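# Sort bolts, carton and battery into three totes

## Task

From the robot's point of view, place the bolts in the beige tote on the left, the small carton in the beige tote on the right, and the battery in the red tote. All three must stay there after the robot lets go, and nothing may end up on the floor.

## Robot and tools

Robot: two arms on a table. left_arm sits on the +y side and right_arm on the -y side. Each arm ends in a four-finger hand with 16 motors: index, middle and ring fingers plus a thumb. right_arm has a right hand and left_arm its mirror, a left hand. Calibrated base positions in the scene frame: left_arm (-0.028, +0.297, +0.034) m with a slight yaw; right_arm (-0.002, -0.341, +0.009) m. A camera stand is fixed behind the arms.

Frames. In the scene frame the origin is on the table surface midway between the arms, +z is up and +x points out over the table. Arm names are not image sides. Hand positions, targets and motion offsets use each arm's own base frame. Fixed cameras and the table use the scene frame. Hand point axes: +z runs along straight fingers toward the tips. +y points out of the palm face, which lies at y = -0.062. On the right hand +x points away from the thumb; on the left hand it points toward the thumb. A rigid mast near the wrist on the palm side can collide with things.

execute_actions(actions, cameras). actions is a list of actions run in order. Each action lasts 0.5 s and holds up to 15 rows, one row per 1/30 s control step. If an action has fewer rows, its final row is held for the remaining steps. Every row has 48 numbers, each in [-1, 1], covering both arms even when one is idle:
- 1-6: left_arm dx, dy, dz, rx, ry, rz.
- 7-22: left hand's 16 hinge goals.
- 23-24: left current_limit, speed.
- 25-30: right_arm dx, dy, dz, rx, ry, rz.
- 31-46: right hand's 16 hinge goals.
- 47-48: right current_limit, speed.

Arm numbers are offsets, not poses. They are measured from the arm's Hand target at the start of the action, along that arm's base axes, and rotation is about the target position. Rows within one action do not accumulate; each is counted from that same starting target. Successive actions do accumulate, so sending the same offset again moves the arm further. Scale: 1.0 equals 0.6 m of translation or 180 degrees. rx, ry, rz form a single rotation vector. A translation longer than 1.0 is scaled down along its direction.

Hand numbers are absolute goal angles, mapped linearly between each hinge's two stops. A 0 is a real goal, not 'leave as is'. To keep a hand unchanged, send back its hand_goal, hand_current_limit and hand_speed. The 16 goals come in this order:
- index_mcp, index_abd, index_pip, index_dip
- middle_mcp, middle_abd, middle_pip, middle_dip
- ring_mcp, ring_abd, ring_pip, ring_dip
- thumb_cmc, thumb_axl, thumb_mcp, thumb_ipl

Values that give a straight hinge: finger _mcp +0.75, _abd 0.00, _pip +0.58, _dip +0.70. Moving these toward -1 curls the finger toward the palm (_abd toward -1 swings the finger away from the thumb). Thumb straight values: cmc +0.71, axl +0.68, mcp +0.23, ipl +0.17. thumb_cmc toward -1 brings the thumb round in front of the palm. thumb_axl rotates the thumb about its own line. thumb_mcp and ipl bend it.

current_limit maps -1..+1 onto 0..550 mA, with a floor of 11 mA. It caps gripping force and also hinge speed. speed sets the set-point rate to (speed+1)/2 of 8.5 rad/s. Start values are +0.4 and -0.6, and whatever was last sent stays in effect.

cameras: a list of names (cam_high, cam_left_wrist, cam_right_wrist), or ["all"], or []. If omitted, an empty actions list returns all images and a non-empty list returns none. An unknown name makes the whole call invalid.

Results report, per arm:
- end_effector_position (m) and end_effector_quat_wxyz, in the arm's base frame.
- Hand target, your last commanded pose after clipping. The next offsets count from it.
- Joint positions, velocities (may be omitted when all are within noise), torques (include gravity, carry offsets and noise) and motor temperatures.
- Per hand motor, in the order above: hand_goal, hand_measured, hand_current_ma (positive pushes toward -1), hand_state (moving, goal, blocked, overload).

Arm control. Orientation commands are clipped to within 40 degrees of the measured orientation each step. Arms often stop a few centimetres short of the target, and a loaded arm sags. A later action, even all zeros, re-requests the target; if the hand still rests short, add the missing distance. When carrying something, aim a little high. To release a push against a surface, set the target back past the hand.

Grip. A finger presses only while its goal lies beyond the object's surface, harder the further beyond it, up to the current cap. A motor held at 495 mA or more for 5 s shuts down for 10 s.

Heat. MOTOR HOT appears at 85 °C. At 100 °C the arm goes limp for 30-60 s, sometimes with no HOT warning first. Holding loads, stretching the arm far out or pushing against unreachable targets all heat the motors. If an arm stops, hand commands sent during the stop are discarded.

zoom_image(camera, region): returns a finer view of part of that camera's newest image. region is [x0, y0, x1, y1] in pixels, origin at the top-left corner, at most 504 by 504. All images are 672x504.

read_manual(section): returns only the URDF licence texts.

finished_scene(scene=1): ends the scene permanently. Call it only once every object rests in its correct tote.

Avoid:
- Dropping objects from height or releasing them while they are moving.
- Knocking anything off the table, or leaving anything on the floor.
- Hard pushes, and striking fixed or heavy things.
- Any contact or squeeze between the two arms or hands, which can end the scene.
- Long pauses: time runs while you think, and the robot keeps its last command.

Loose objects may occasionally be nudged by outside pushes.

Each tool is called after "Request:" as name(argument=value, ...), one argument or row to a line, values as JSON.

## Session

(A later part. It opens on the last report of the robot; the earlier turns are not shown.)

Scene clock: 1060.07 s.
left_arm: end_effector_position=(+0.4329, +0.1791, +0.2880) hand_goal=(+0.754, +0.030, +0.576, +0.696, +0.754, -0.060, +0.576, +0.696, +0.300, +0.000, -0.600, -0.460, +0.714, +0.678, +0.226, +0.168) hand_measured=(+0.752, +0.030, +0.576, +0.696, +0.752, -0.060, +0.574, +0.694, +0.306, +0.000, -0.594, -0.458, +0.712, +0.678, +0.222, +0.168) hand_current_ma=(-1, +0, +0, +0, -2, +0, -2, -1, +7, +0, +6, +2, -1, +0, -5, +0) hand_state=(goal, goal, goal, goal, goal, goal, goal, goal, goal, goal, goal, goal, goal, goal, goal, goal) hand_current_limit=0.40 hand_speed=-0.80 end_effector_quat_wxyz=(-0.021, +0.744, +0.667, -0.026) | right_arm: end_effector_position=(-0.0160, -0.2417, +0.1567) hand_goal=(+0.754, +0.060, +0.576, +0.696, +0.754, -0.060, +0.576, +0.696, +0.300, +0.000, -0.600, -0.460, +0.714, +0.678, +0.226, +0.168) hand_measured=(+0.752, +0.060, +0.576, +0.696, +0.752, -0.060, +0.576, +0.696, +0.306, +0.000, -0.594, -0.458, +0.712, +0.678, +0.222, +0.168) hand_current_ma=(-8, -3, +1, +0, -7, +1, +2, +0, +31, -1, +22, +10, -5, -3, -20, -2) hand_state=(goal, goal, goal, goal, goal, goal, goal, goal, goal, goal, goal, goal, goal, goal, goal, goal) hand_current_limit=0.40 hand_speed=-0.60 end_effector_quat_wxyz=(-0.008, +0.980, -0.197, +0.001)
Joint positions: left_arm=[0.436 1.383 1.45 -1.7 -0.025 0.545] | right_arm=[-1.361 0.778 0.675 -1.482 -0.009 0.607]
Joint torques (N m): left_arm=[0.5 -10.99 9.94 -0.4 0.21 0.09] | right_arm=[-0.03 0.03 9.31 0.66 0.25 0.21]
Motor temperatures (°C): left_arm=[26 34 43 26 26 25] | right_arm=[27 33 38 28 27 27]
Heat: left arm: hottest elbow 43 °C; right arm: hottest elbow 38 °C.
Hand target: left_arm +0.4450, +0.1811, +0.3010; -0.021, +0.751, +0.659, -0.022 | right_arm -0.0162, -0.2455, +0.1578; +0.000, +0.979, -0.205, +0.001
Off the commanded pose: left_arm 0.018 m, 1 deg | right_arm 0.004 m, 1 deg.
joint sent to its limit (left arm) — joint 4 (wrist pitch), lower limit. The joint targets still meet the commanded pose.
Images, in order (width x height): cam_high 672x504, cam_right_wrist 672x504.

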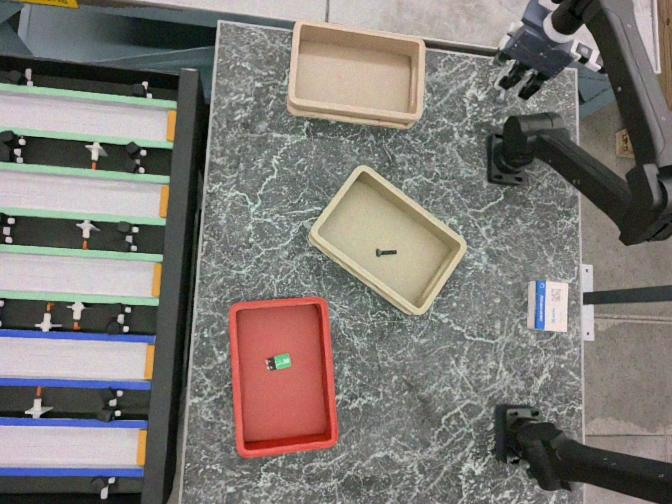

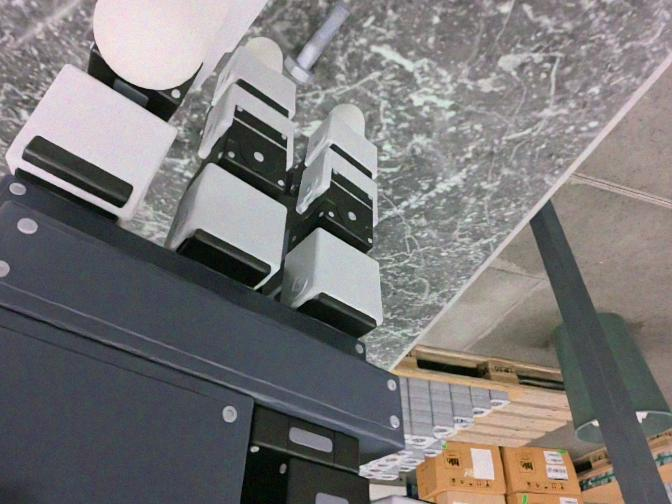

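Request:
execute_actions(
  actions=[
    [[0,0,0,0,0,0,0.754,0.03,0.576,0.696,0.754,-0.06,0.576,0.696,0.3,0,-0.6,-0.46,0.714,0.678,0.226,0.168,0.4,-0.8,0.001,-0.001,-0.058,0,0,0,0.754,0.06,0.576,0.696,0.754,-0.06,0.576,0.696,0.3,0,-0.6,-0.46,0.714,0.678,0.226,0.168,0.4,-0.6]],
  ],
  cameras=["cam_right_wrist"],
)

Request:
zoom_image(
  camera="cam_right_wrist",
  region=[220, 0, 400, 160],
)

Scene clock: 1078.97 s.
left_arm: end_effector_position=(+0.4329, +0.1791, +0.2880) hand_goal=(+0.754, +0.030, +0.576, +0.696, +0.754, -0.060, +0.576, +0.696, +0.300, +0.000, -0.600, -0.460, +0.714, +0.678, +0.226, +0.168) hand_measured=(+0.752, +0.030, +0.576, +0.696, +0.752, -0.060, +0.574, +0.694, +0.306, +0.000, -0.594, -0.458, +0.712, +0.678, +0.222, +0.168) hand_current_ma=(-1, +0, +0, +0, -2, +0, -2, -1, +7, +0, +6, +2, -1, +0, -5, +0) hand_state=(goal, goal, goal, goal, goal, goal, goal, goal, goal, goal, goal, goal, goal, goal, goal, goal) hand_current_limit=0.40 hand_speed=-0.80 end_effector_quat_wxyz=(-0.021, +0.744, +0.667, -0.026) | right_arm: end_effector_position=(-0.0163, -0.2400, +0.1216) hand_goal=(+0.754, +0.060, +0.576, +0.696, +0.754, -0.060, +0.576, +0.696, +0.300, +0.000, -0.600, -0.460, +0.714, +0.678, +0.226, +0.168) hand_measured=(+0.752, +0.060, +0.576, +0.696, +0.762, -0.054, +0.582, +0.698, +0.306, +0.000, -0.594, -0.458, +0.712, +0.678, +0.222, +0.168) hand_current_ma=(-8, -3, +1, +0, +38, +25, +22, +7, +31, -1, +22, +10, -5, -3, -20, -2) hand_state=(goal, goal, goal, goal, goal, goal, goal, goal, goal, goal, goal, goal, goal, goal, goal, goal) hand_current_limit=0.40 hand_speed=-0.60 end_effector_quat_wxyz=(-0.011, +0.980, -0.197, -0.001)
Joint positions: left_arm=[0.436 1.383 1.45 -1.7 -0.025 0.545] | right_arm=[-1.358 0.797 0.591 -1.385 -0.006 0.61]
Joint torques (N m): left_arm=[0.5 -11.05 9.92 -0.4 0.21 0.09] | right_arm=[-0.09 0.26 9.25 0.96 0.18 0.21]
Heat: left arm: hottest elbow 43 °C; right arm: hottest elbow 39 °C.
Hand target: left_arm +0.4450, +0.1811, +0.3010; -0.021, +0.751, +0.659, -0.022 | right_arm -0.0156, -0.2460, +0.1229; +0.000, +0.979, -0.205, +0.001
Off the commanded pose: left_arm 0.018 m, 1 deg | right_arm 0.006 m, 2 deg.
joint sent to its limit (left arm) — joint 4 (wrist pitch), lower limit. The joint targets still meet the commanded pose.
Images, in order (width x height): cam_right_wrist 672x504.

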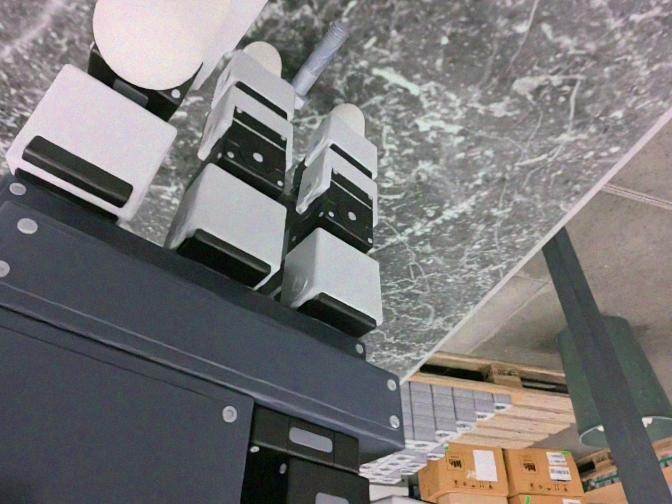

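Scaled by 2.800 from the camera's 672x504 image, which has a finer 960x720 frame.

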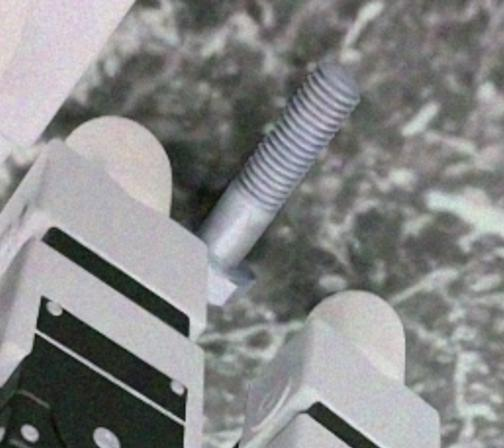

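Request:
execute_actions(
  actions=[
    [[0,0,0,0,0,0,0.754,0.03,0.576,0.696,0.754,-0.06,0.576,0.696,0.3,0,-0.6,-0.46,0.714,0.678,0.226,0.168,0.4,-0.8,0.002,-0.001,0.003,0,0,0,0.754,-0.06,0.576,0.696,0.754,0.06,0.576,0.696,0.3,0,-0.6,-0.46,0.714,0.678,0.226,0.168,0.4,-0.88]],
    [[0,0,0,0,0,0,0.754,0.03,0.576,0.696,0.754,-0.06,0.576,0.696,0.3,0,-0.6,-0.46,0.714,0.678,0.226,0.168,0.4,-0.8,0,0,0,0,0,0,0.754,-0.1,0.576,0.696,0.754,0.1,0.576,0.696,0.3,0,-0.6,-0.46,0.714,0.678,0.226,0.168,0.4,-0.9]],
  ],
  cameras=["cam_right_wrist"],
)

Request:
zoom_image(
  camera="cam_right_wrist",
  region=[220, 0, 400, 160],
)

Scene clock: 1102.63 s.
left_arm: end_effector_position=(+0.4329, +0.1791, +0.2880) hand_goal=(+0.754, +0.030, +0.576, +0.696, +0.754, -0.060, +0.576, +0.696, +0.300, +0.000, -0.600, -0.460, +0.714, +0.678, +0.226, +0.168) hand_measured=(+0.752, +0.030, +0.576, +0.696, +0.752, -0.060, +0.574, +0.694, +0.306, +0.000, -0.594, -0.458, +0.712, +0.678, +0.222, +0.168) hand_current_ma=(-1, +0, +0, +0, -2, +0, -2, -1, +7, +0, +6, +2, -1, +0, -5, +0) hand_state=(goal, goal, goal, goal, goal, goal, goal, goal, goal, goal, goal, goal, goal, goal, goal, goal) hand_current_limit=0.40 hand_speed=-0.80 end_effector_quat_wxyz=(-0.021, +0.744, +0.667, -0.026) | right_arm: end_effector_position=(-0.0138, -0.2420, +0.1219) hand_goal=(+0.754, -0.100, +0.576, +0.696, +0.754, +0.100, +0.576, +0.696, +0.300, +0.000, -0.600, -0.460, +0.714, +0.678, +0.226, +0.168) hand_measured=(+0.752, -0.072, +0.576, +0.696, +0.762, +0.044, +0.582, +0.698, +0.306, +0.000, -0.594, -0.458, +0.712, +0.678, +0.222, +0.168) hand_current_ma=(-7, +112, +1, +0, +36, -226, +25, +9, +31, -1, +22, +10, -5, -3, -20, -2) hand_state=(goal, blocked, goal, goal, goal, blocked, goal, goal, goal, goal, goal, goal, goal, goal, goal, goal) hand_current_limit=0.40 hand_speed=-0.90 end_effector_quat_wxyz=(-0.007, +0.981, -0.196, +0.002)
Joint positions: left_arm=[0.436 1.383 1.45 -1.7 -0.025 0.545] | right_arm=[-1.35 0.797 0.591 -1.376 -0.009 0.615]
Joint torques (N m): left_arm=[0.5 -10.99 9.92 -0.4 0.21 0.09] | right_arm=[-0.15 0.38 9.65 0.49 0.3 0.22]
Heat: left arm: hottest elbow 44 °C; right arm: hottest elbow 40 °C.
Hand target: left_arm +0.4450, +0.1811, +0.3010; -0.021, +0.751, +0.659, -0.022 | right_arm -0.0144, -0.2466, +0.1247; +0.000, +0.979, -0.205, +0.001
Off the commanded pose: left_arm 0.018 m, 1 deg | right_arm 0.005 m, 1 deg.
joint sent to its limit (left arm) — joint 4 (wrist pitch), lower limit. The joint targets still meet the commanded pose.
Images, in order (width x height): cam_right_wrist 672x504.

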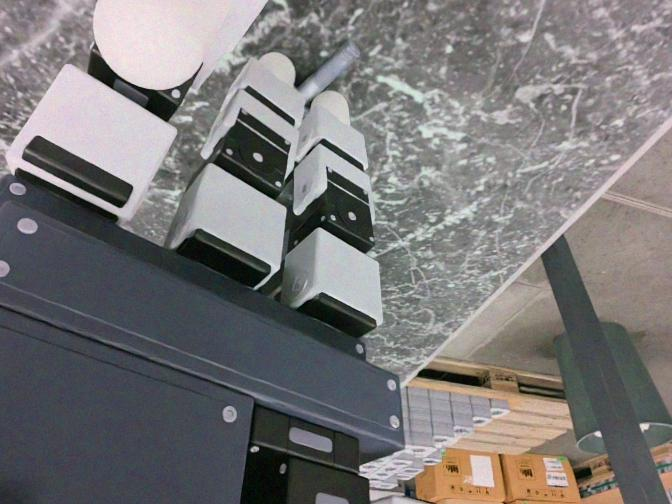

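Scaled by 2.800 from the camera's 672x504 image, which has a finer 960x720 frame.

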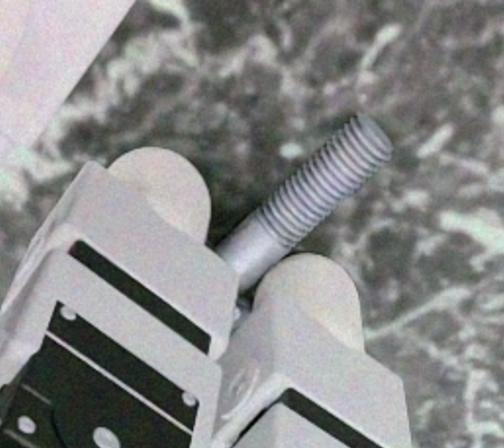

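Request:
execute_actions(
  actions=[
    [[0,0,0,0,0,0,0.754,0.03,0.576,0.696,0.754,-0.06,0.576,0.696,0.3,0,-0.6,-0.46,0.714,0.678,0.226,0.168,0.4,-0.8,0,0,0,0,0,0,0.754,-0.2,0.576,0.696,0.754,0.2,0.576,0.696,0.3,0,-0.6,-0.46,0.714,0.678,0.226,0.168,0.4,-0.9]],
  ],
  cameras=["cam_right_wrist"],
)

Request:
zoom_image(
  camera="cam_right_wrist",
  region=[220, 0, 400, 160],
)

Scene clock: 1124.83 s.
left_arm: end_effector_position=(+0.4329, +0.1791, +0.2880) hand_goal=(+0.754, +0.030, +0.576, +0.696, +0.754, -0.060, +0.576, +0.696, +0.300, +0.000, -0.600, -0.460, +0.714, +0.678, +0.226, +0.168) hand_measured=(+0.752, +0.030, +0.576, +0.696, +0.752, -0.060, +0.574, +0.694, +0.306, +0.000, -0.594, -0.458, +0.712, +0.678, +0.222, +0.168) hand_current_ma=(-1, +0, +0, +0, -2, +0, -2, -1, +7, +0, +6, +2, -1, +0, -5, +0) hand_state=(goal, goal, goal, goal, goal, goal, goal, goal, goal, goal, goal, goal, goal, goal, goal, goal) hand_current_limit=0.40 hand_speed=-0.80 end_effector_quat_wxyz=(-0.021, +0.744, +0.667, -0.026) | right_arm: end_effector_position=(-0.0140, -0.2419, +0.1217) hand_goal=(+0.754, -0.200, +0.576, +0.696, +0.754, +0.200, +0.576, +0.696, +0.300, +0.000, -0.600, -0.460, +0.714, +0.678, +0.226, +0.168) hand_measured=(+0.752, -0.094, +0.576, +0.696, +0.758, +0.084, +0.580, +0.698, +0.306, +0.000, -0.594, -0.458, +0.712, +0.678, +0.222, +0.168) hand_current_ma=(-8, +385, +1, +0, +19, -385, +20, +9, +31, -1, +22, +10, -5, -3, -20, -2) hand_state=(goal, blocked, goal, goal, goal, blocked, goal, goal, goal, goal, goal, goal, goal, goal, goal, goal) hand_current_limit=0.40 hand_speed=-0.90 end_effector_quat_wxyz=(-0.008, +0.980, -0.197, +0.002)
Joint positions: left_arm=[0.436 1.383 1.45 -1.7 -0.025 0.545] | right_arm=[-1.35 0.798 0.591 -1.376 -0.009 0.616]
Joint torques (N m): left_arm=[0.5 -10.99 9.92 -0.42 0.21 0.1] | right_arm=[-0.09 0.26 9.66 0.49 0.28 0.21]
Heat: left arm: hottest elbow 44 °C; right arm: hottest elbow 40 °C.
Hand target: left_arm +0.4450, +0.1811, +0.3010; -0.021, +0.751, +0.659, -0.022 | right_arm -0.0144, -0.2466, +0.1247; +0.000, +0.979, -0.205, +0.001
Off the commanded pose: left_arm 0.018 m, 1 deg | right_arm 0.006 m, 1 deg.
joint sent to its limit (left arm) — joint 4 (wrist pitch), lower limit. The joint targets still meet the commanded pose.
Images, in order (width x height): cam_right_wrist 672x504.

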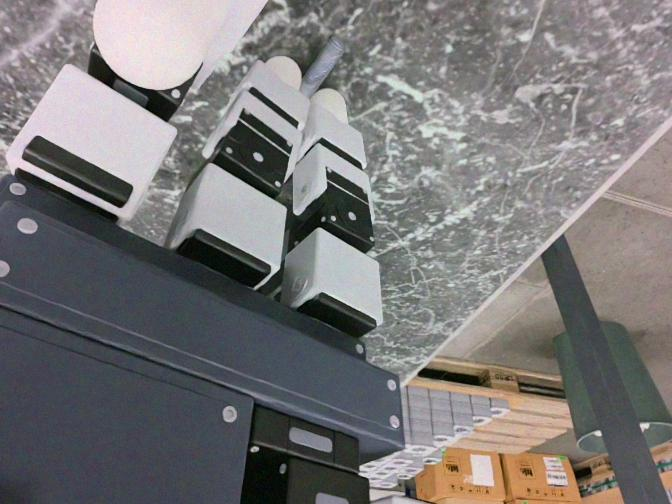

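Scaled by 2.800 from the camera's 672x504 image, which has a finer 960x720 frame.

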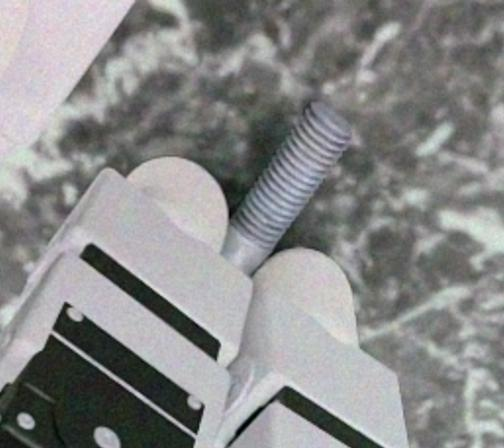

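Request:
execute_actions(
  actions=[
    [[0,0,0,0,0,0,0.754,0.03,0.576,0.696,0.754,-0.06,0.576,0.696,0.3,0,-0.6,-0.46,0.714,0.678,0.226,0.168,0.4,-0.8,0,0,0.03,0,0,0,0.754,-0.22,0.576,0.696,0.754,0.22,0.576,0.696,0.3,0,-0.6,-0.46,0.714,0.678,0.226,0.168,0.4,-0.9]],
    [[0,0,0,0,0,0,0.754,0.03,0.576,0.696,0.754,-0.06,0.576,0.696,0.3,0,-0.6,-0.46,0.714,0.678,0.226,0.168,0.4,-0.8,0,0,0.05,0,0,0,0.754,-0.22,0.576,0.696,0.754,0.22,0.576,0.696,0.3,0,-0.6,-0.46,0.714,0.678,0.226,0.168,0.4,-0.9]],
    [[0,0,0,0,0,0,0.754,0.03,0.576,0.696,0.754,-0.06,0.576,0.696,0.3,0,-0.6,-0.46,0.714,0.678,0.226,0.168,0.4,-0.8,0,0,0.06,0,0,0,0.754,-0.22,0.576,0.696,0.754,0.22,0.576,0.696,0.3,0,-0.6,-0.46,0.714,0.678,0.226,0.168,0.4,-0.9]],
  ],
  cameras=["cam_right_wrist"],
)

Request:
zoom_image(
  camera="cam_right_wrist",
  region=[220, 0, 400, 160],
)

Scene clock: 1137.43 s.
left_arm: end_effector_position=(+0.4329, +0.1791, +0.2880) hand_goal=(+0.754, +0.030, +0.576, +0.696, +0.754, -0.060, +0.576, +0.696, +0.300, +0.000, -0.600, -0.460, +0.714, +0.678, +0.226, +0.168) hand_measured=(+0.752, +0.030, +0.576, +0.696, +0.752, -0.060, +0.574, +0.694, +0.306, +0.000, -0.594, -0.458, +0.712, +0.678, +0.222, +0.168) hand_current_ma=(-1, +0, +0, +0, -2, +0, -2, -1, +7, +0, +6, +2, -1, +0, -5, +0) hand_state=(goal, goal, goal, goal, goal, goal, goal, goal, goal, goal, goal, goal, goal, goal, goal, goal) hand_current_limit=0.40 hand_speed=-0.80 end_effector_quat_wxyz=(-0.021, +0.744, +0.667, -0.026) | right_arm: end_effector_position=(-0.0157, -0.2354, +0.1827) hand_goal=(+0.754, -0.220, +0.576, +0.696, +0.754, +0.220, +0.576, +0.696, +0.300, +0.000, -0.600, -0.460, +0.714, +0.678, +0.226, +0.168) hand_measured=(+0.750, -0.094, +0.576, +0.696, +0.756, +0.084, +0.580, +0.698, +0.306, +0.000, -0.594, -0.458, +0.712, +0.678, +0.222, +0.168) hand_current_ma=(-15, +385, -2, +0, +9, -385, +14, +9, +31, -1, +22, +10, -6, -3, -20, -2) hand_state=(goal, blocked, goal, goal, goal, blocked, goal, goal, goal, goal, goal, goal, goal, goal, goal, goal) hand_current_limit=0.40 hand_speed=-0.90 end_effector_quat_wxyz=(-0.025, +0.980, -0.197, -0.007)
Joint positions: left_arm=[0.436 1.383 1.45 -1.7 -0.025 0.545] | right_arm=[-1.35 0.782 0.75 -1.589 -0.008 0.616]
Joint torques (N m): left_arm=[0.62 -10.99 9.92 -0.4 0.21 0.1] | right_arm=[-0.26 -0.79 13.53 -0.5 0.22 0.21]
Heat: left arm: hottest elbow 44 °C; right arm: hottest elbow 40 °C.
Hand target: left_arm +0.4450, +0.1811, +0.3010; -0.021, +0.751, +0.659, -0.022 | right_arm -0.0144, -0.2466, +0.2088; +0.000, +0.979, -0.205, +0.001
Off the commanded pose: left_arm 0.018 m, 1 deg | right_arm 0.028 m, 3 deg.
joint sent to its limit (left arm) — joint 4 (wrist pitch), lower limit. The joint targets still meet the commanded pose.
Images, in order (width x height): cam_right_wrist 672x504.

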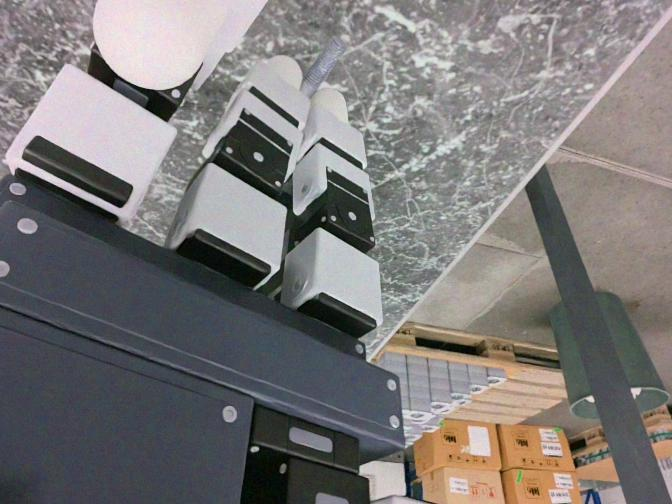

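Scaled by 2.800 from the camera's 672x504 image, which has a finer 960x720 frame.

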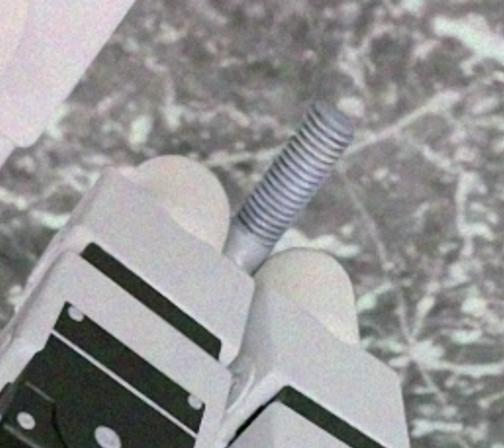

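Request:
execute_actions(
  actions=[
    [[0,0,0,0,0,0,0.754,0.03,0.576,0.696,0.754,-0.06,0.576,0.696,0.3,0,-0.6,-0.46,0.714,0.678,0.226,0.168,0.4,-0.8,0.074,-0.025,0.05,0,0,0.04,0.754,-0.22,0.576,0.696,0.754,0.22,0.576,0.696,0.3,0,-0.6,-0.46,0.714,0.678,0.226,0.168,0.4,-0.9]],
    [[0,0,0,0,0,0,0.754,0.03,0.576,0.696,0.754,-0.06,0.576,0.696,0.3,0,-0.6,-0.46,0.714,0.678,0.226,0.168,0.4,-0.8,0.133,-0.022,0.05,0,0,0.04,0.754,-0.22,0.576,0.696,0.754,0.22,0.576,0.696,0.3,0,-0.6,-0.46,0.714,0.678,0.226,0.168,0.4,-0.9]],
    [[0,0,0,0,0,0,0.754,0.03,0.576,0.696,0.754,-0.06,0.576,0.696,0.3,0,-0.6,-0.46,0.714,0.678,0.226,0.168,0.4,-0.8,0.15,0.042,0.05,0,0,0.04,0.754,-0.22,0.576,0.696,0.754,0.22,0.576,0.696,0.3,0,-0.6,-0.46,0.714,0.678,0.226,0.168,0.4,-0.9]],
    [[0,0,0,0,0,0,0.754,0.03,0.576,0.696,0.754,-0.06,0.576,0.696,0.3,0,-0.6,-0.46,0.714,0.678,0.226,0.168,0.4,-0.8,0.133,0.1,0,0,0,0.04,0.754,-0.22,0.576,0.696,0.754,0.22,0.576,0.696,0.3,0,-0.6,-0.46,0.714,0.678,0.226,0.168,0.4,-0.9]],
    [[0,0,0,0,0,0,0.754,0.03,0.576,0.696,0.754,-0.06,0.576,0.696,0.3,0,-0.6,-0.46,0.714,0.678,0.226,0.168,0.4,-0.8,0.092,0.133,0,0,0,0.04,0.754,-0.22,0.576,0.696,0.754,0.22,0.576,0.696,0.3,0,-0.6,-0.46,0.714,0.678,0.226,0.168,0.4,-0.9]],
    [[0,0,0,0,0,0,0.754,0.03,0.576,0.696,0.754,-0.06,0.576,0.696,0.3,0,-0.6,-0.46,0.714,0.678,0.226,0.168,0.4,-0.8,0.042,0.15,0,0,0,0.04,0.754,-0.22,0.576,0.696,0.754,0.22,0.576,0.696,0.3,0,-0.6,-0.46,0.714,0.678,0.226,0.168,0.4,-0.9]],
    [[0,0,0,0,0,0,0.754,0.03,0.576,0.696,0.754,-0.06,0.576,0.696,0.3,0,-0.6,-0.46,0.714,0.678,0.226,0.168,0.4,-0.8,0,0.133,-0.03,0,0,0.04,0.754,-0.22,0.576,0.696,0.754,0.22,0.576,0.696,0.3,0,-0.6,-0.46,0.714,0.678,0.226,0.168,0.4,-0.9]],
    [[0,0,0,0,0,0,0.754,0.03,0.576,0.696,0.754,-0.06,0.576,0.696,0.3,0,-0.6,-0.46,0.714,0.678,0.226,0.168,0.4,-0.8,-0.015,0.1,-0.03,0,0,0.04,0.754,-0.22,0.576,0.696,0.754,0.22,0.576,0.696,0.3,0,-0.6,-0.46,0.714,0.678,0.226,0.168,0.4,-0.9]],
  ],
  cameras=["cam_high","cam_right_wrist"],
)

Scene clock: 1173.03 s.
left_arm: end_effector_position=(+0.4329, +0.1791, +0.2880) hand_goal=(+0.754, +0.030, +0.576, +0.696, +0.754, -0.060, +0.576, +0.696, +0.300, +0.000, -0.600, -0.460, +0.714, +0.678, +0.226, +0.168) hand_measured=(+0.752, +0.030, +0.576, +0.696, +0.752, -0.060, +0.574, +0.694, +0.306, +0.000, -0.594, -0.458, +0.712, +0.678, +0.222, +0.168) hand_current_ma=(-1, +0, +0, +0, -2, +0, -2, -1, +7, +0, +6, +2, -1, +0, -5, +0) hand_state=(goal, goal, goal, goal, goal, goal, goal, goal, goal, goal, goal, goal, goal, goal, goal, goal) hand_current_limit=0.40 hand_speed=-0.80 end_effector_quat_wxyz=(-0.021, +0.744, +0.667, -0.026) | right_arm: end_effector_position=(+0.3440, +0.1190, +0.2559) hand_goal=(+0.754, -0.220, +0.576, +0.696, +0.754, +0.220, +0.576, +0.696, +0.300, +0.000, -0.600, -0.460, +0.714, +0.678, +0.226, +0.168) hand_measured=(+0.750, -0.094, +0.572, +0.696, +0.756, +0.088, +0.576, +0.698, +0.304, +0.000, -0.596, -0.458, +0.714, +0.678, +0.222, +0.168) hand_current_ma=(-17, +385, -13, -1, +10, -385, +2, +6, +21, +0, +21, +10, -3, -3, -22, -2) hand_state=(goal, blocked, goal, goal, goal, blocked, goal, goal, goal, goal, goal, goal, goal, goal, goal, goal) hand_current_limit=0.40 hand_speed=-0.90 end_effector_quat_wxyz=(+0.000, +0.952, +0.306, -0.015)
Joint positions: left_arm=[0.436 1.383 1.45 -1.7 -0.025 0.545] | right_arm=[0.569 1.33 1.301 -1.571 -0.008 1.518]
Joint torques (N m): left_arm=[0.5 -11.05 9.92 -0.4 0.21 0.09] | right_arm=[-0.97 -8.41 10.7 0.38 0.25 0.21]
Heat: left arm: hottest elbow 45 °C; right arm: hottest elbow 42 °C.
Hand target: left_arm +0.4450, +0.1811, +0.3010; -0.021, +0.751, +0.659, -0.022 | right_arm +0.3511, +0.1199, +0.2627; +0.000, +0.957, +0.291, +0.000
Off the commanded pose: left_arm 0.018 m, 1 deg | right_arm 0.010 m, 2 deg.
joint sent to its limit (left arm) — joint 4 (wrist pitch), lower limit. The joint targets still meet the commanded pose.
Images, in order (width x height): cam_high 672x504, cam_right_wrist 672x504.

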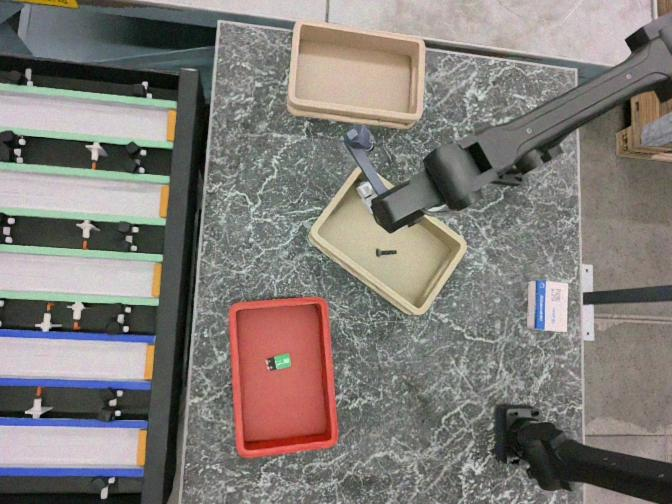

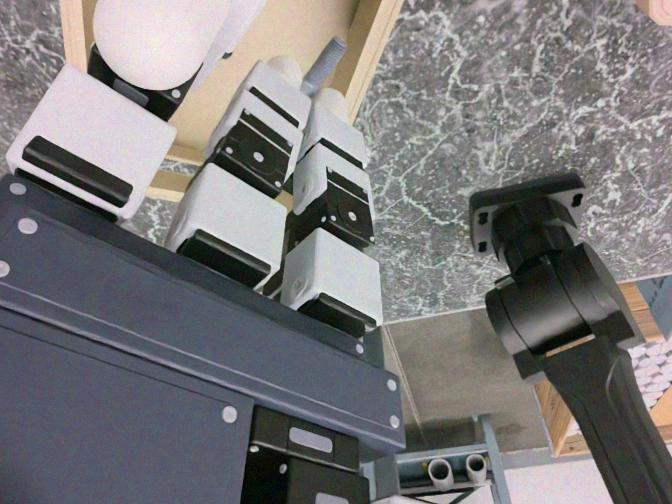

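Request:
execute_actions(
  actions=[
    [[0,0,0,0,0,0,0.754,0.03,0.576,0.696,0.754,-0.06,0.576,0.696,0.3,0,-0.6,-0.46,0.714,0.678,0.226,0.168,0.4,-0.8,0.028,0.05,0,0,0,0,0.754,-0.22,0.576,0.696,0.754,0.22,0.576,0.696,0.3,0,-0.6,-0.46,0.714,0.678,0.226,0.168,0.4,-0.9]],
    [[0,0,0,0,0,0,0.754,0.03,0.576,0.696,0.754,-0.06,0.576,0.696,0.3,0,-0.6,-0.46,0.714,0.678,0.226,0.168,0.4,-0.8,0,0,-0.08,0,0,0,0.754,-0.22,0.576,0.696,0.754,0.22,0.576,0.696,0.3,0,-0.6,-0.46,0.714,0.678,0.226,0.168,0.4,-0.9]],
    [[0,0,0,0,0,0,0.754,0.03,0.576,0.696,0.754,-0.06,0.576,0.696,0.3,0,-0.6,-0.46,0.714,0.678,0.226,0.168,0.4,-0.8,0,0,-0.05,0,0,0,0.754,-0.22,0.576,0.696,0.754,0.22,0.576,0.696,0.3,0,-0.6,-0.46,0.714,0.678,0.226,0.168,0.4,-0.9]],
  ],
  cameras=["cam_high","cam_right_wrist"],
)

Scene clock: 1207.33 s.
left_arm: end_effector_position=(+0.4329, +0.1791, +0.2880) hand_goal=(+0.754, +0.030, +0.576, +0.696, +0.754, -0.060, +0.576, +0.696, +0.300, +0.000, -0.600, -0.460, +0.714, +0.678, +0.226, +0.168) hand_measured=(+0.752, +0.030, +0.576, +0.696, +0.752, -0.060, +0.574, +0.694, +0.306, +0.000, -0.594, -0.458, +0.712, +0.678, +0.222, +0.168) hand_current_ma=(-1, +0, +0, +0, -2, +0, -2, -1, +7, +0, +6, +2, -1, +0, -5, +0) hand_state=(goal, goal, goal, goal, goal, goal, goal, goal, goal, goal, goal, goal, goal, goal, goal, goal) hand_current_limit=0.40 hand_speed=-0.80 end_effector_quat_wxyz=(-0.021, +0.744, +0.667, -0.026) | right_arm: end_effector_position=(+0.3657, +0.1473, +0.1832) hand_goal=(+0.754, -0.220, +0.576, +0.696, +0.754, +0.220, +0.576, +0.696, +0.300, +0.000, -0.600, -0.460, +0.714, +0.678, +0.226, +0.168) hand_measured=(+0.750, -0.094, +0.572, +0.696, +0.756, +0.088, +0.576, +0.698, +0.304, +0.000, -0.596, -0.458, +0.714, +0.678, +0.222, +0.168) hand_current_ma=(-17, +385, -13, -1, +10, -385, +2, +6, +21, +0, +21, +10, -3, -3, -22, -2) hand_state=(goal, blocked, goal, goal, goal, blocked, goal, goal, goal, goal, goal, goal, goal, goal, goal, goal) hand_current_limit=0.40 hand_speed=-0.90 end_effector_quat_wxyz=(-0.001, +0.954, +0.300, -0.010)
Joint positions: left_arm=[0.436 1.383 1.45 -1.7 -0.025 0.545] | right_arm=[0.599 1.437 1.215 -1.367 -0.008 1.559]
Joint torques (N m): left_arm=[0.5 -11.05 9.94 -0.42 0.21 0.1] | right_arm=[-0.26 -10.05 9.13 0.47 0.21 0.21]
Heat: left arm: hottest elbow 45 °C; right arm: hottest elbow 42 °C.
Hand target: left_arm +0.4450, +0.1811, +0.3010; -0.021, +0.751, +0.659, -0.022 | right_arm +0.3679, +0.1499, +0.1848; +0.000, +0.957, +0.291, +0.000
Off the commanded pose: left_arm 0.018 m, 1 deg | right_arm 0.004 m, 2 deg.
joint sent to its limit (left arm) — joint 4 (wrist pitch), lower limit. The joint targets still meet the commanded pose.
Images, in order (width x height): cam_high 672x504, cam_right_wrist 672x504.

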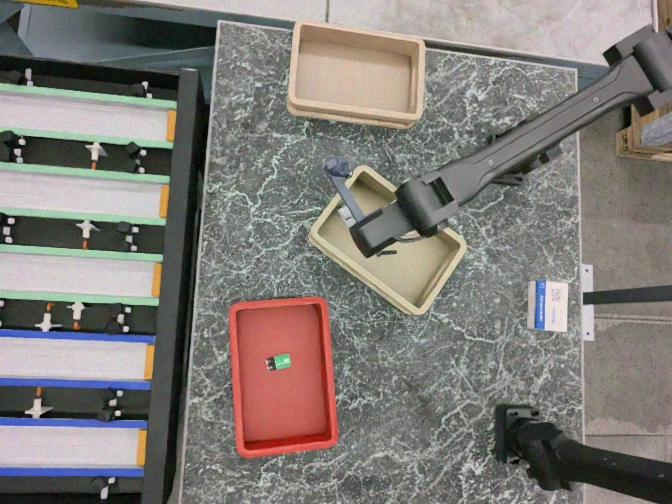

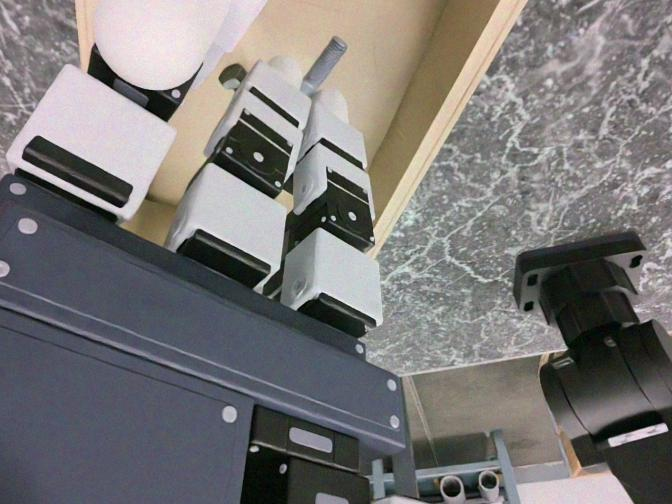

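Request:
execute_actions(
  actions=[
    [[0,0,0,0,0,0,0.754,0.03,0.576,0.696,0.754,-0.06,0.576,0.696,0.3,0,-0.6,-0.46,0.714,0.678,0.226,0.168,0.4,-0.8,0,0,-0.05,0,0,0,0.754,-0.22,0.576,0.696,0.754,0.22,0.576,0.696,0.3,0,-0.6,-0.46,0.714,0.678,0.226,0.168,0.4,-0.9]],
    [[0,0,0,0,0,0,0.754,0.03,0.576,0.696,0.754,-0.06,0.576,0.696,0.3,0,-0.6,-0.46,0.714,0.678,0.226,0.168,0.4,-0.8,0,0,-0.038,0,0,0,0.754,-0.22,0.576,0.696,0.754,0.22,0.576,0.696,0.3,0,-0.6,-0.46,0.714,0.678,0.226,0.168,0.4,-0.9]],
  ],
  cameras=["cam_right_wrist"],
)

Scene clock: 1226.77 s.
left_arm: end_effector_position=(+0.4329, +0.1791, +0.2880) hand_goal=(+0.754, +0.030, +0.576, +0.696, +0.754, -0.060, +0.576, +0.696, +0.300, +0.000, -0.600, -0.460, +0.714, +0.678, +0.226, +0.168) hand_measured=(+0.752, +0.030, +0.576, +0.696, +0.752, -0.060, +0.574, +0.694, +0.306, +0.000, -0.594, -0.458, +0.712, +0.678, +0.222, +0.168) hand_current_ma=(-1, +0, +0, +0, -2, +0, -2, -1, +7, +0, +6, +2, -1, +0, -5, +0) hand_state=(goal, goal, goal, goal, goal, goal, goal, goal, goal, goal, goal, goal, goal, goal, goal, goal) hand_current_limit=0.40 hand_speed=-0.80 end_effector_quat_wxyz=(-0.021, +0.744, +0.667, -0.026) | right_arm: end_effector_position=(+0.3657, +0.1473, +0.1351) hand_goal=(+0.754, -0.220, +0.576, +0.696, +0.754, +0.220, +0.576, +0.696, +0.300, +0.000, -0.600, -0.460, +0.714, +0.678, +0.226, +0.168) hand_measured=(+0.750, -0.094, +0.572, +0.696, +0.756, +0.090, +0.576, +0.698, +0.304, +0.000, -0.596, -0.458, +0.714, +0.678, +0.222, +0.168) hand_current_ma=(-17, +385, -13, -1, +10, -385, +2, +6, +22, +0, +21, +10, -3, -3, -22, -2) hand_state=(goal, blocked, goal, goal, goal, blocked, goal, goal, goal, goal, goal, goal, goal, goal, goal, goal) hand_current_limit=0.40 hand_speed=-0.90 end_effector_quat_wxyz=(-0.002, +0.954, +0.300, -0.007)
Joint positions: left_arm=[0.436 1.383 1.45 -1.7 -0.025 0.545] | right_arm=[0.599 1.469 1.119 -1.232 -0.008 1.559]
Joint torques (N m): left_arm=[0.56 -11.05 9.94 -0.4 0.21 0.1] | right_arm=[-0.26 -9.52 8.43 0.75 0.21 0.21]
Heat: left arm: hottest elbow 45 °C; right arm: hottest elbow 40 °C.
Hand target: left_arm +0.4450, +0.1811, +0.3010; -0.021, +0.751, +0.659, -0.022 | right_arm +0.3679, +0.1499, +0.1319; +0.000, +0.957, +0.291, +0.000
Off the commanded pose: left_arm 0.018 m, 1 deg | right_arm 0.005 m, 1 deg.
joint sent to its limit (left arm) — joint 4 (wrist pitch), lower limit. The joint targets still meet the commanded pose.
Images, in order (width x height): cam_right_wrist 672x504.

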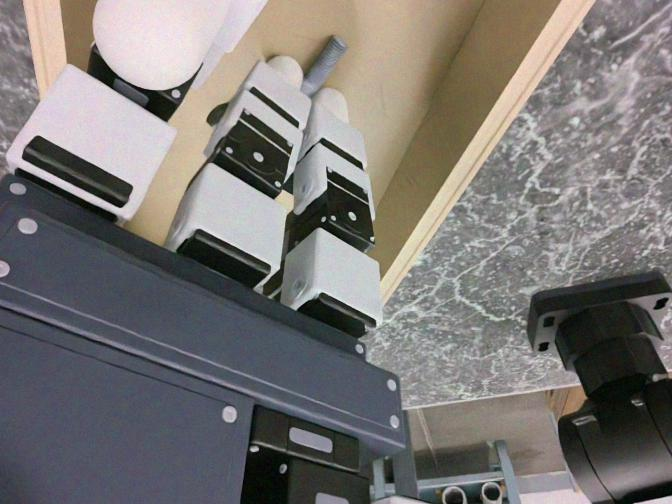

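Request:
execute_actions(
  actions=[
    [[0,0,0,0,0,0,0.754,0.03,0.576,0.696,0.754,-0.06,0.576,0.696,0.3,0,-0.6,-0.46,0.714,0.678,0.226,0.168,0.4,-0.8,0,0,-0.014,0,0,0,0.754,-0.22,0.576,0.696,0.754,0.22,0.576,0.696,0.3,0,-0.6,-0.46,0.714,0.678,0.226,0.168,0.4,-0.9]],
    [[0,0,0,0,0,0,0.754,0.03,0.576,0.696,0.754,-0.06,0.576,0.696,0.3,0,-0.6,-0.46,0.714,0.678,0.226,0.168,0.4,-0.8,0,0,0,0,0,0,0.754,-0.07,0.576,0.696,0.754,0.07,0.576,0.696,0.3,0,-0.6,-0.46,0.714,0.678,0.226,0.168,0.4,-0.92]],
    [[0,0,0,0,0,0,0.754,0.03,0.576,0.696,0.754,-0.06,0.576,0.696,0.3,0,-0.6,-0.46,0.714,0.678,0.226,0.168,0.4,-0.8,0,0,0,0,0,0,0.754,0.04,0.576,0.696,0.754,-0.03,0.576,0.696,0.3,0,-0.6,-0.46,0.714,0.678,0.226,0.168,0.4,-0.9]],
    [[0,0,0,0,0,0,0.754,0.03,0.576,0.696,0.754,-0.06,0.576,0.696,0.3,0,-0.6,-0.46,0.714,0.678,0.226,0.168,0.4,-0.8,0,0,0.05,0,0,0,0.754,0.04,0.576,0.696,0.754,-0.03,0.576,0.696,0.3,0,-0.6,-0.46,0.714,0.678,0.226,0.168,0.4,-0.8]],
    [[0,0,0,0,0,0,0.754,0.03,0.576,0.696,0.754,-0.06,0.576,0.696,0.3,0,-0.6,-0.46,0.714,0.678,0.226,0.168,0.4,-0.8,0,0,0.08,0,0,0,0.754,0.04,0.576,0.696,0.754,-0.03,0.576,0.696,0.3,0,-0.6,-0.46,0.714,0.678,0.226,0.168,0.4,-0.8]],
  ],
  cameras=["all"],
)

Scene clock: 1243.20 s.
left_arm: end_effector_position=(+0.4329, +0.1791, +0.2880) hand_goal=(+0.754, +0.030, +0.576, +0.696, +0.754, -0.060, +0.576, +0.696, +0.300, +0.000, -0.600, -0.460, +0.714, +0.678, +0.226, +0.168) hand_measured=(+0.752, +0.030, +0.576, +0.696, +0.752, -0.060, +0.574, +0.694, +0.306, +0.000, -0.594, -0.458, +0.712, +0.678, +0.222, +0.168) hand_current_ma=(-1, +0, +0, +0, -2, +0, -2, -1, +7, +0, +6, +2, -1, +0, -5, +0) hand_state=(goal, goal, goal, goal, goal, goal, goal, goal, goal, goal, goal, goal, goal, goal, goal, goal) hand_current_limit=0.40 hand_speed=-0.80 end_effector_quat_wxyz=(-0.021, +0.744, +0.667, -0.026) | right_arm: end_effector_position=(+0.3587, +0.1422, +0.1828) hand_goal=(+0.754, +0.040, +0.576, +0.696, +0.754, -0.030, +0.576, +0.696, +0.300, +0.000, -0.600, -0.460, +0.714, +0.678, +0.226, +0.168) hand_measured=(+0.750, +0.036, +0.572, +0.696, +0.756, -0.028, +0.576, +0.698, +0.304, +0.000, -0.596, -0.458, +0.714, +0.678, +0.222, +0.168) hand_current_ma=(-17, -13, -13, -1, +5, +8, +2, +6, +22, +0, +21, +10, -3, -3, -23, -2) hand_state=(goal, goal, goal, goal, goal, goal, goal, goal, goal, goal, goal, goal, goal, goal, goal, goal) hand_current_limit=0.40 hand_speed=-0.80 end_effector_quat_wxyz=(+0.002, +0.954, +0.299, -0.017)
Joint positions: left_arm=[0.436 1.383 1.45 -1.7 -0.025 0.545] | right_arm=[0.599 1.425 1.201 -1.379 -0.006 1.561]
Joint torques (N m): left_arm=[0.56 -10.99 9.91 -0.42 0.22 0.1] | right_arm=[-0.26 -9.88 12.7 -0.59 0.21 0.19]
Heat: left arm: hottest elbow 45 °C; right arm: hottest elbow 40 °C.
Hand target: left_arm +0.4450, +0.1811, +0.3010; -0.021, +0.751, +0.659, -0.022 | right_arm +0.3679, +0.1499, +0.2016; -0.001, +0.957, +0.291, +0.001
Off the commanded pose: left_arm 0.018 m, 1 deg | right_arm 0.022 m, 2 deg.
joint sent to its limit (left arm) — joint 4 (wrist pitch), lower limit. The joint targets still meet the commanded pose.

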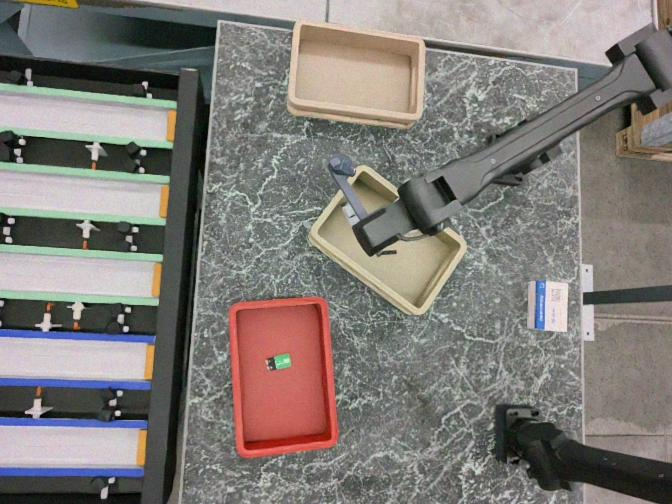

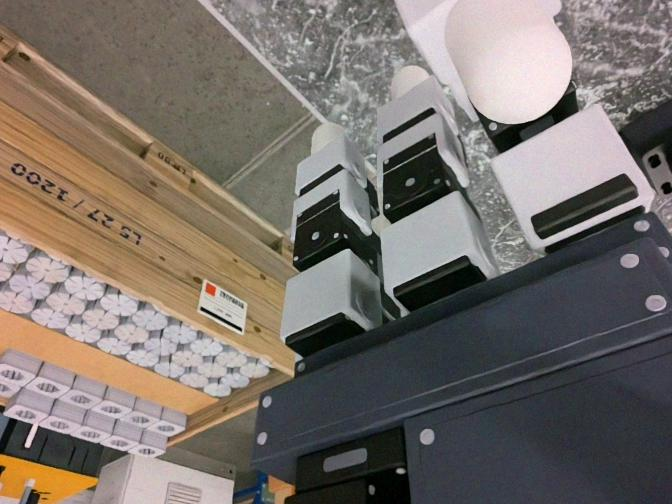

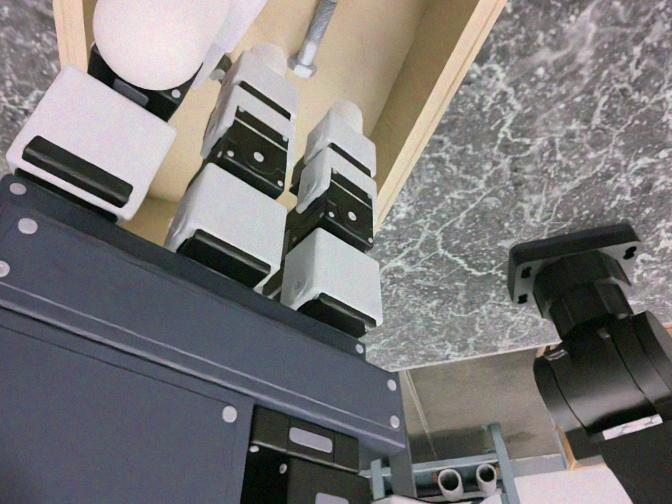

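Request:
execute_actions(
  actions=[
    [[0.1,-0.05,0,0,0,0,0.754,0.03,0.576,0.696,0.754,-0.06,0.576,0.696,0.3,0,-0.6,-0.46,0.714,0.678,0.226,0.168,0.4,-0.8,0,0,0.1,0,0,0,0.754,0.12,0.576,0.696,0.754,-0.03,0.576,0.696,0.3,-0.12,-0.6,-0.46,0.714,0.678,0.226,0.168,0.4,-0.8]],
    [[0.1,-0.05,0,0,0,0,0.754,0.03,0.576,0.696,0.754,-0.06,0.576,0.696,0.3,0,-0.6,-0.46,0.714,0.678,0.226,0.168,0.4,-0.8,-0.02,0.1,0.06,0,0,0.08,0.754,0.12,0.576,0.696,0.754,-0.03,0.576,0.696,0.6,-0.12,0.1,0.2,0.714,0.678,0.226,0.168,0.4,-0.8]],
    [[0,0,0,0,0,0,0.754,0.03,0.576,0.696,0.754,-0.06,0.576,0.696,0.3,0,-0.6,-0.46,0.714,0.678,0.226,0.168,0.4,-0.8,-0.08,0.1,0,0,0,0.12,0.754,0.12,0.576,0.696,0.3,0,-0.6,-0.46,0.754,-0.12,0.576,0.696,0.714,0.678,0.226,0.168,0.4,-0.6]],
    [[0,0,0,0,0,0,0.754,0.03,0.576,0.696,0.754,-0.06,0.576,0.696,0.3,0,-0.6,-0.46,0.714,0.678,0.226,0.168,0.4,-0.8,-0.12,0.1,0,0,0,0.12,0.754,0.12,0.576,0.696,0.3,0,-0.6,-0.46,0.754,-0.12,0.576,0.696,0.714,0.678,0.226,0.168,0.4,-0.6]],
    [[0,0,0,0,0,0,0.754,0.03,0.576,0.696,0.754,-0.06,0.576,0.696,0.3,0,-0.6,-0.46,0.714,0.678,0.226,0.168,0.4,-0.8,-0.14,0.08,0,0,0,0.12,0.754,0.12,0.576,0.696,0.3,0,-0.6,-0.46,0.754,-0.12,0.576,0.696,0.714,0.678,0.226,0.168,0.4,-0.6]],
    [[0,0,0,0,0,0,0.754,0.03,0.576,0.696,0.754,-0.06,0.576,0.696,0.3,0,-0.6,-0.46,0.714,0.678,0.226,0.168,0.4,-0.8,-0.15,0.05,0,0,0,0.12,0.754,0.12,0.576,0.696,0.3,0,-0.6,-0.46,0.754,-0.12,0.576,0.696,0.714,0.678,0.226,0.168,0.4,-0.6]],
  ],
  cameras=["all"],
)

Scene clock: 1323.40 s.
left_arm: end_effector_position=(+0.5545, +0.1134, +0.2878) hand_goal=(+0.754, +0.030, +0.576, +0.696, +0.754, -0.060, +0.576, +0.696, +0.300, +0.000, -0.600, -0.460, +0.714, +0.678, +0.226, +0.168) hand_measured=(+0.754, +0.030, +0.576, +0.696, +0.752, -0.060, +0.574, +0.694, +0.306, +0.000, -0.594, -0.458, +0.714, +0.678, +0.222, +0.168) hand_current_ma=(+0, +0, +0, +0, -1, +0, -2, -1, +8, +0, +6, +2, +0, +0, -5, +0) hand_state=(goal, goal, goal, goal, goal, goal, goal, goal, goal, goal, goal, goal, goal, goal, goal, goal) hand_current_limit=0.40 hand_speed=-0.80 end_effector_quat_wxyz=(-0.014, +0.758, +0.651, -0.016) | right_arm: end_effector_position=(+0.0587, +0.4073, +0.2915) hand_goal=(+0.754, +0.120, +0.576, +0.696, +0.300, +0.000, -0.600, -0.460, +0.754, -0.120, +0.576, +0.696, +0.714, +0.678, +0.226, +0.168) hand_measured=(+0.752, +0.118, +0.574, +0.696, +0.304, -0.002, -0.594, -0.458, +0.752, -0.118, +0.574, +0.694, +0.714, +0.678, +0.222, +0.168) hand_current_ma=(-9, -9, -8, -1, +20, -8, +27, +10, -7, +8, -7, -10, -2, -3, -23, -2) hand_state=(goal, goal, goal, goal, goal, goal, goal, goal, goal, goal, goal, goal, goal, goal, goal, goal) hand_current_limit=0.40 hand_speed=-0.60 end_effector_quat_wxyz=(-0.002, +0.390, +0.921, -0.004)
Joint positions: left_arm=[0.216 1.621 1.709 -1.701 -0.01 0.367] | right_arm=[1.618 1.298 1.367 -1.645 -0.008 0.849]
Joint torques (N m): left_arm=[1.32 -15.27 9.88 -0.28 0.04 -0.19] | right_arm=[-0.97 -8.7 10.07 -0.44 0.24 -0.22]
Motor temperatures (°C): left_arm=[26 34 46 26 26 25] | right_arm=[26 33 45 27 27 27]
Heat: left arm: hottest elbow 46 °C; right arm: hottest elbow 45 °C.
Hand target: left_arm +0.5651, +0.1210, +0.3010; -0.021, +0.751, +0.659, -0.022 | right_arm +0.0619, +0.4079, +0.2976; -0.001, +0.385, +0.923, +0.000
Off the commanded pose: left_arm 0.019 m, 2 deg | right_arm 0.007 m, 1 deg.
joint sent to its limit (left arm) — joint 4 (wrist pitch), lower limit. The joint targets still meet the commanded pose.

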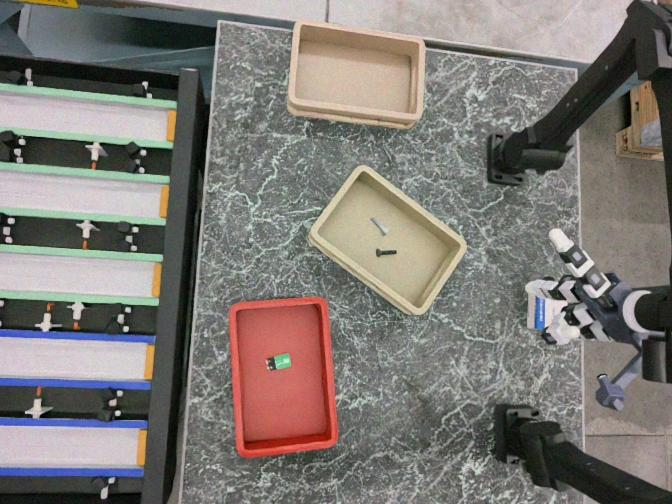

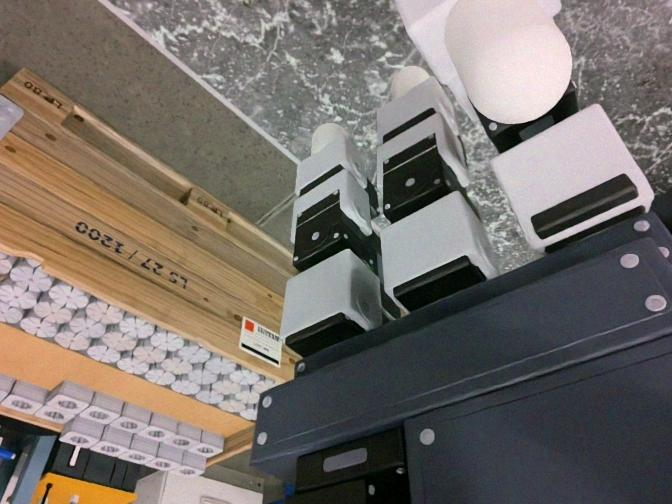

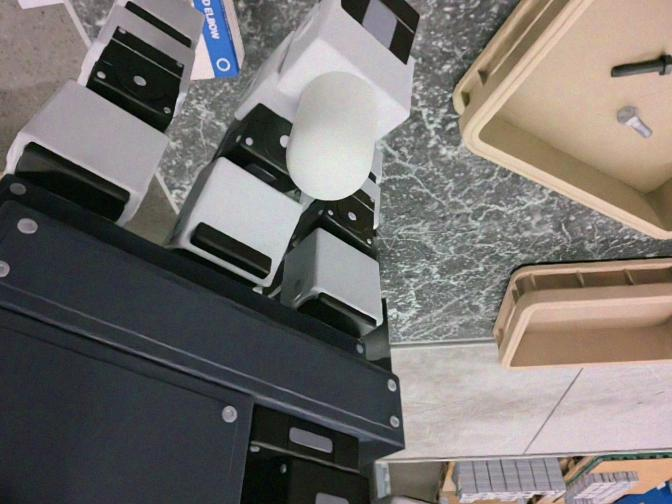

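Request:
execute_actions(
  actions=[
    [[0,0,0,0,0,0,0.754,0.03,0.576,0.696,0.754,-0.06,0.576,0.696,0.3,0,-0.6,-0.46,0.714,0.678,0.226,0.168,0.4,-0.8,-0.11,0.03,0,0,0,0.12,0.754,0.12,0.576,0.696,0.97,0,0.97,0.97,0.754,-0.12,0.576,0.696,0.714,0.678,0.226,0.168,0.4,-0.6]],
    [[0,0,0,0,0,0,0.754,0.03,0.576,0.696,0.754,-0.06,0.576,0.696,0.3,0,-0.6,-0.46,0.714,0.678,0.226,0.168,0.4,-0.8,-0.11,0,0,0,0,0.113,0.754,0.12,0.576,0.696,0.97,0,0.97,0.97,0.754,-0.12,0.576,0.696,0.714,0.678,0.226,0.168,0.4,-0.6]],
    [[0,0,0,0,0,0,0.754,0.03,0.576,0.696,0.754,-0.06,0.576,0.696,0.3,0,-0.6,-0.46,0.714,0.678,0.226,0.168,0.4,-0.8,0,0,0,0,0,0,0.754,0.12,0.576,0.696,0.97,0,0.97,0.97,0.754,-0.12,0.576,0.696,0.714,0.678,0.226,0.168,0.4,-0.6]],
  ],
  cameras=["cam_high","cam_right_wrist"],
)

Scene clock: 1347.47 s.
left_arm: end_effector_position=(+0.5545, +0.1134, +0.2878) hand_goal=(+0.754, +0.030, +0.576, +0.696, +0.754, -0.060, +0.576, +0.696, +0.300, +0.000, -0.600, -0.460, +0.714, +0.678, +0.226, +0.168) hand_measured=(+0.754, +0.030, +0.576, +0.696, +0.752, -0.060, +0.574, +0.694, +0.306, +0.000, -0.594, -0.458, +0.714, +0.678, +0.222, +0.168) hand_current_ma=(+0, +0, +0, +0, -1, +0, -2, -1, +8, +0, +6, +2, +0, +0, -5, +0) hand_state=(goal, goal, goal, goal, goal, goal, goal, goal, goal, goal, goal, goal, goal, goal, goal, goal) hand_current_limit=0.40 hand_speed=-0.80 end_effector_quat_wxyz=(-0.014, +0.758, +0.651, -0.016) | right_arm: end_effector_position=(-0.0723, +0.4265, +0.2924) hand_goal=(+0.754, +0.120, +0.576, +0.696, +0.970, +0.000, +0.970, +0.970, +0.754, -0.120, +0.576, +0.696, +0.714, +0.678, +0.226, +0.168) hand_measured=(+0.752, +0.118, +0.574, +0.696, +0.962, -0.002, +0.964, +0.966, +0.752, -0.118, +0.574, +0.694, +0.714, +0.678, +0.222, +0.168) hand_current_ma=(-9, -8, -8, -1, -36, -7, -29, -13, -10, +8, -7, -10, +0, -3, -23, -2) hand_state=(goal, goal, goal, goal, goal, goal, goal, goal, goal, goal, goal, goal, goal, goal, goal, goal) hand_current_limit=0.40 hand_speed=-0.60 end_effector_quat_wxyz=(+0.000, +0.035, +0.999, -0.003)
Joint positions: left_arm=[0.216 1.621 1.709 -1.701 -0.01 0.367] | right_arm=[1.856 1.28 1.353 -1.649 -0.003 0.355]
Joint torques (N m): left_arm=[1.26 -15.27 9.91 -0.25 0.04 -0.19] | right_arm=[-0.91 -8.59 9.69 -0.39 0.07 -0.21]
Heat: left arm: hottest elbow 46 °C; right arm: hottest elbow 42 °C.
Hand target: left_arm +0.5651, +0.1210, +0.3010; -0.021, +0.751, +0.659, -0.022 | right_arm -0.0701, +0.4260, +0.2975; -0.001, +0.029, +1.000, +0.000
Off the commanded pose: left_arm 0.019 m, 2 deg | right_arm 0.006 m, 1 deg.
joint sent to its limit (left arm) — joint 4 (wrist pitch), lower limit. The joint targets still meet the commanded pose.
Images, in order (width x height): cam_high 672x504, cam_right_wrist 672x504.

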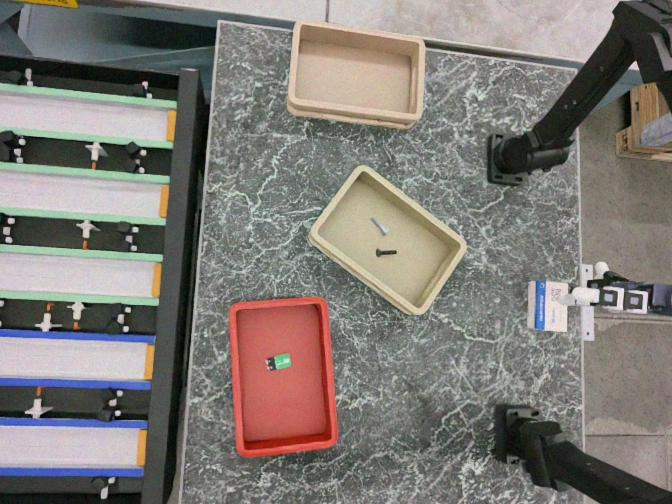

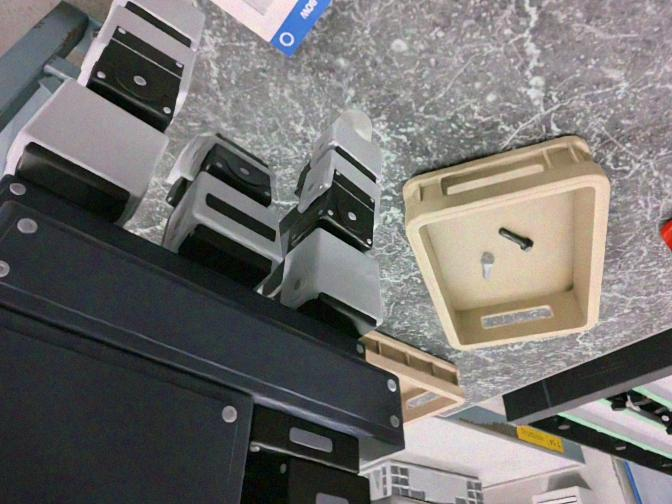

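Request:
zoom_image(
  camera="cam_right_wrist",
  region=[200, 0, 380, 140],
)

Request:
zoom_image(
  camera="cam_high",
  region=[500, 240, 660, 360],
)

Scaled by 2.800 from the camera's 672x504 image, which has a finer 960x720 frame.

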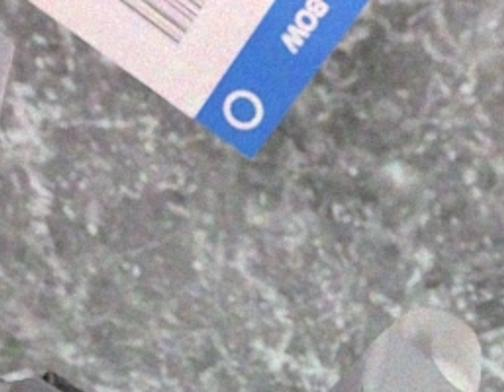

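Scaled by 3.150 from the camera's 672x504 image, which has a finer 960x720 frame.

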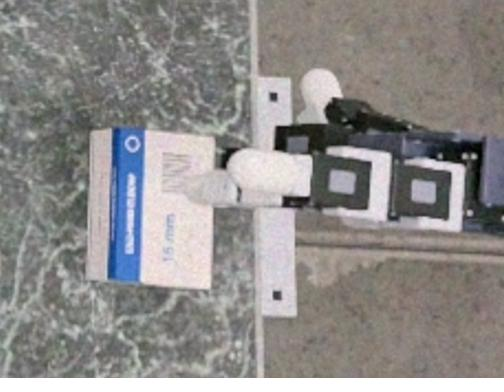

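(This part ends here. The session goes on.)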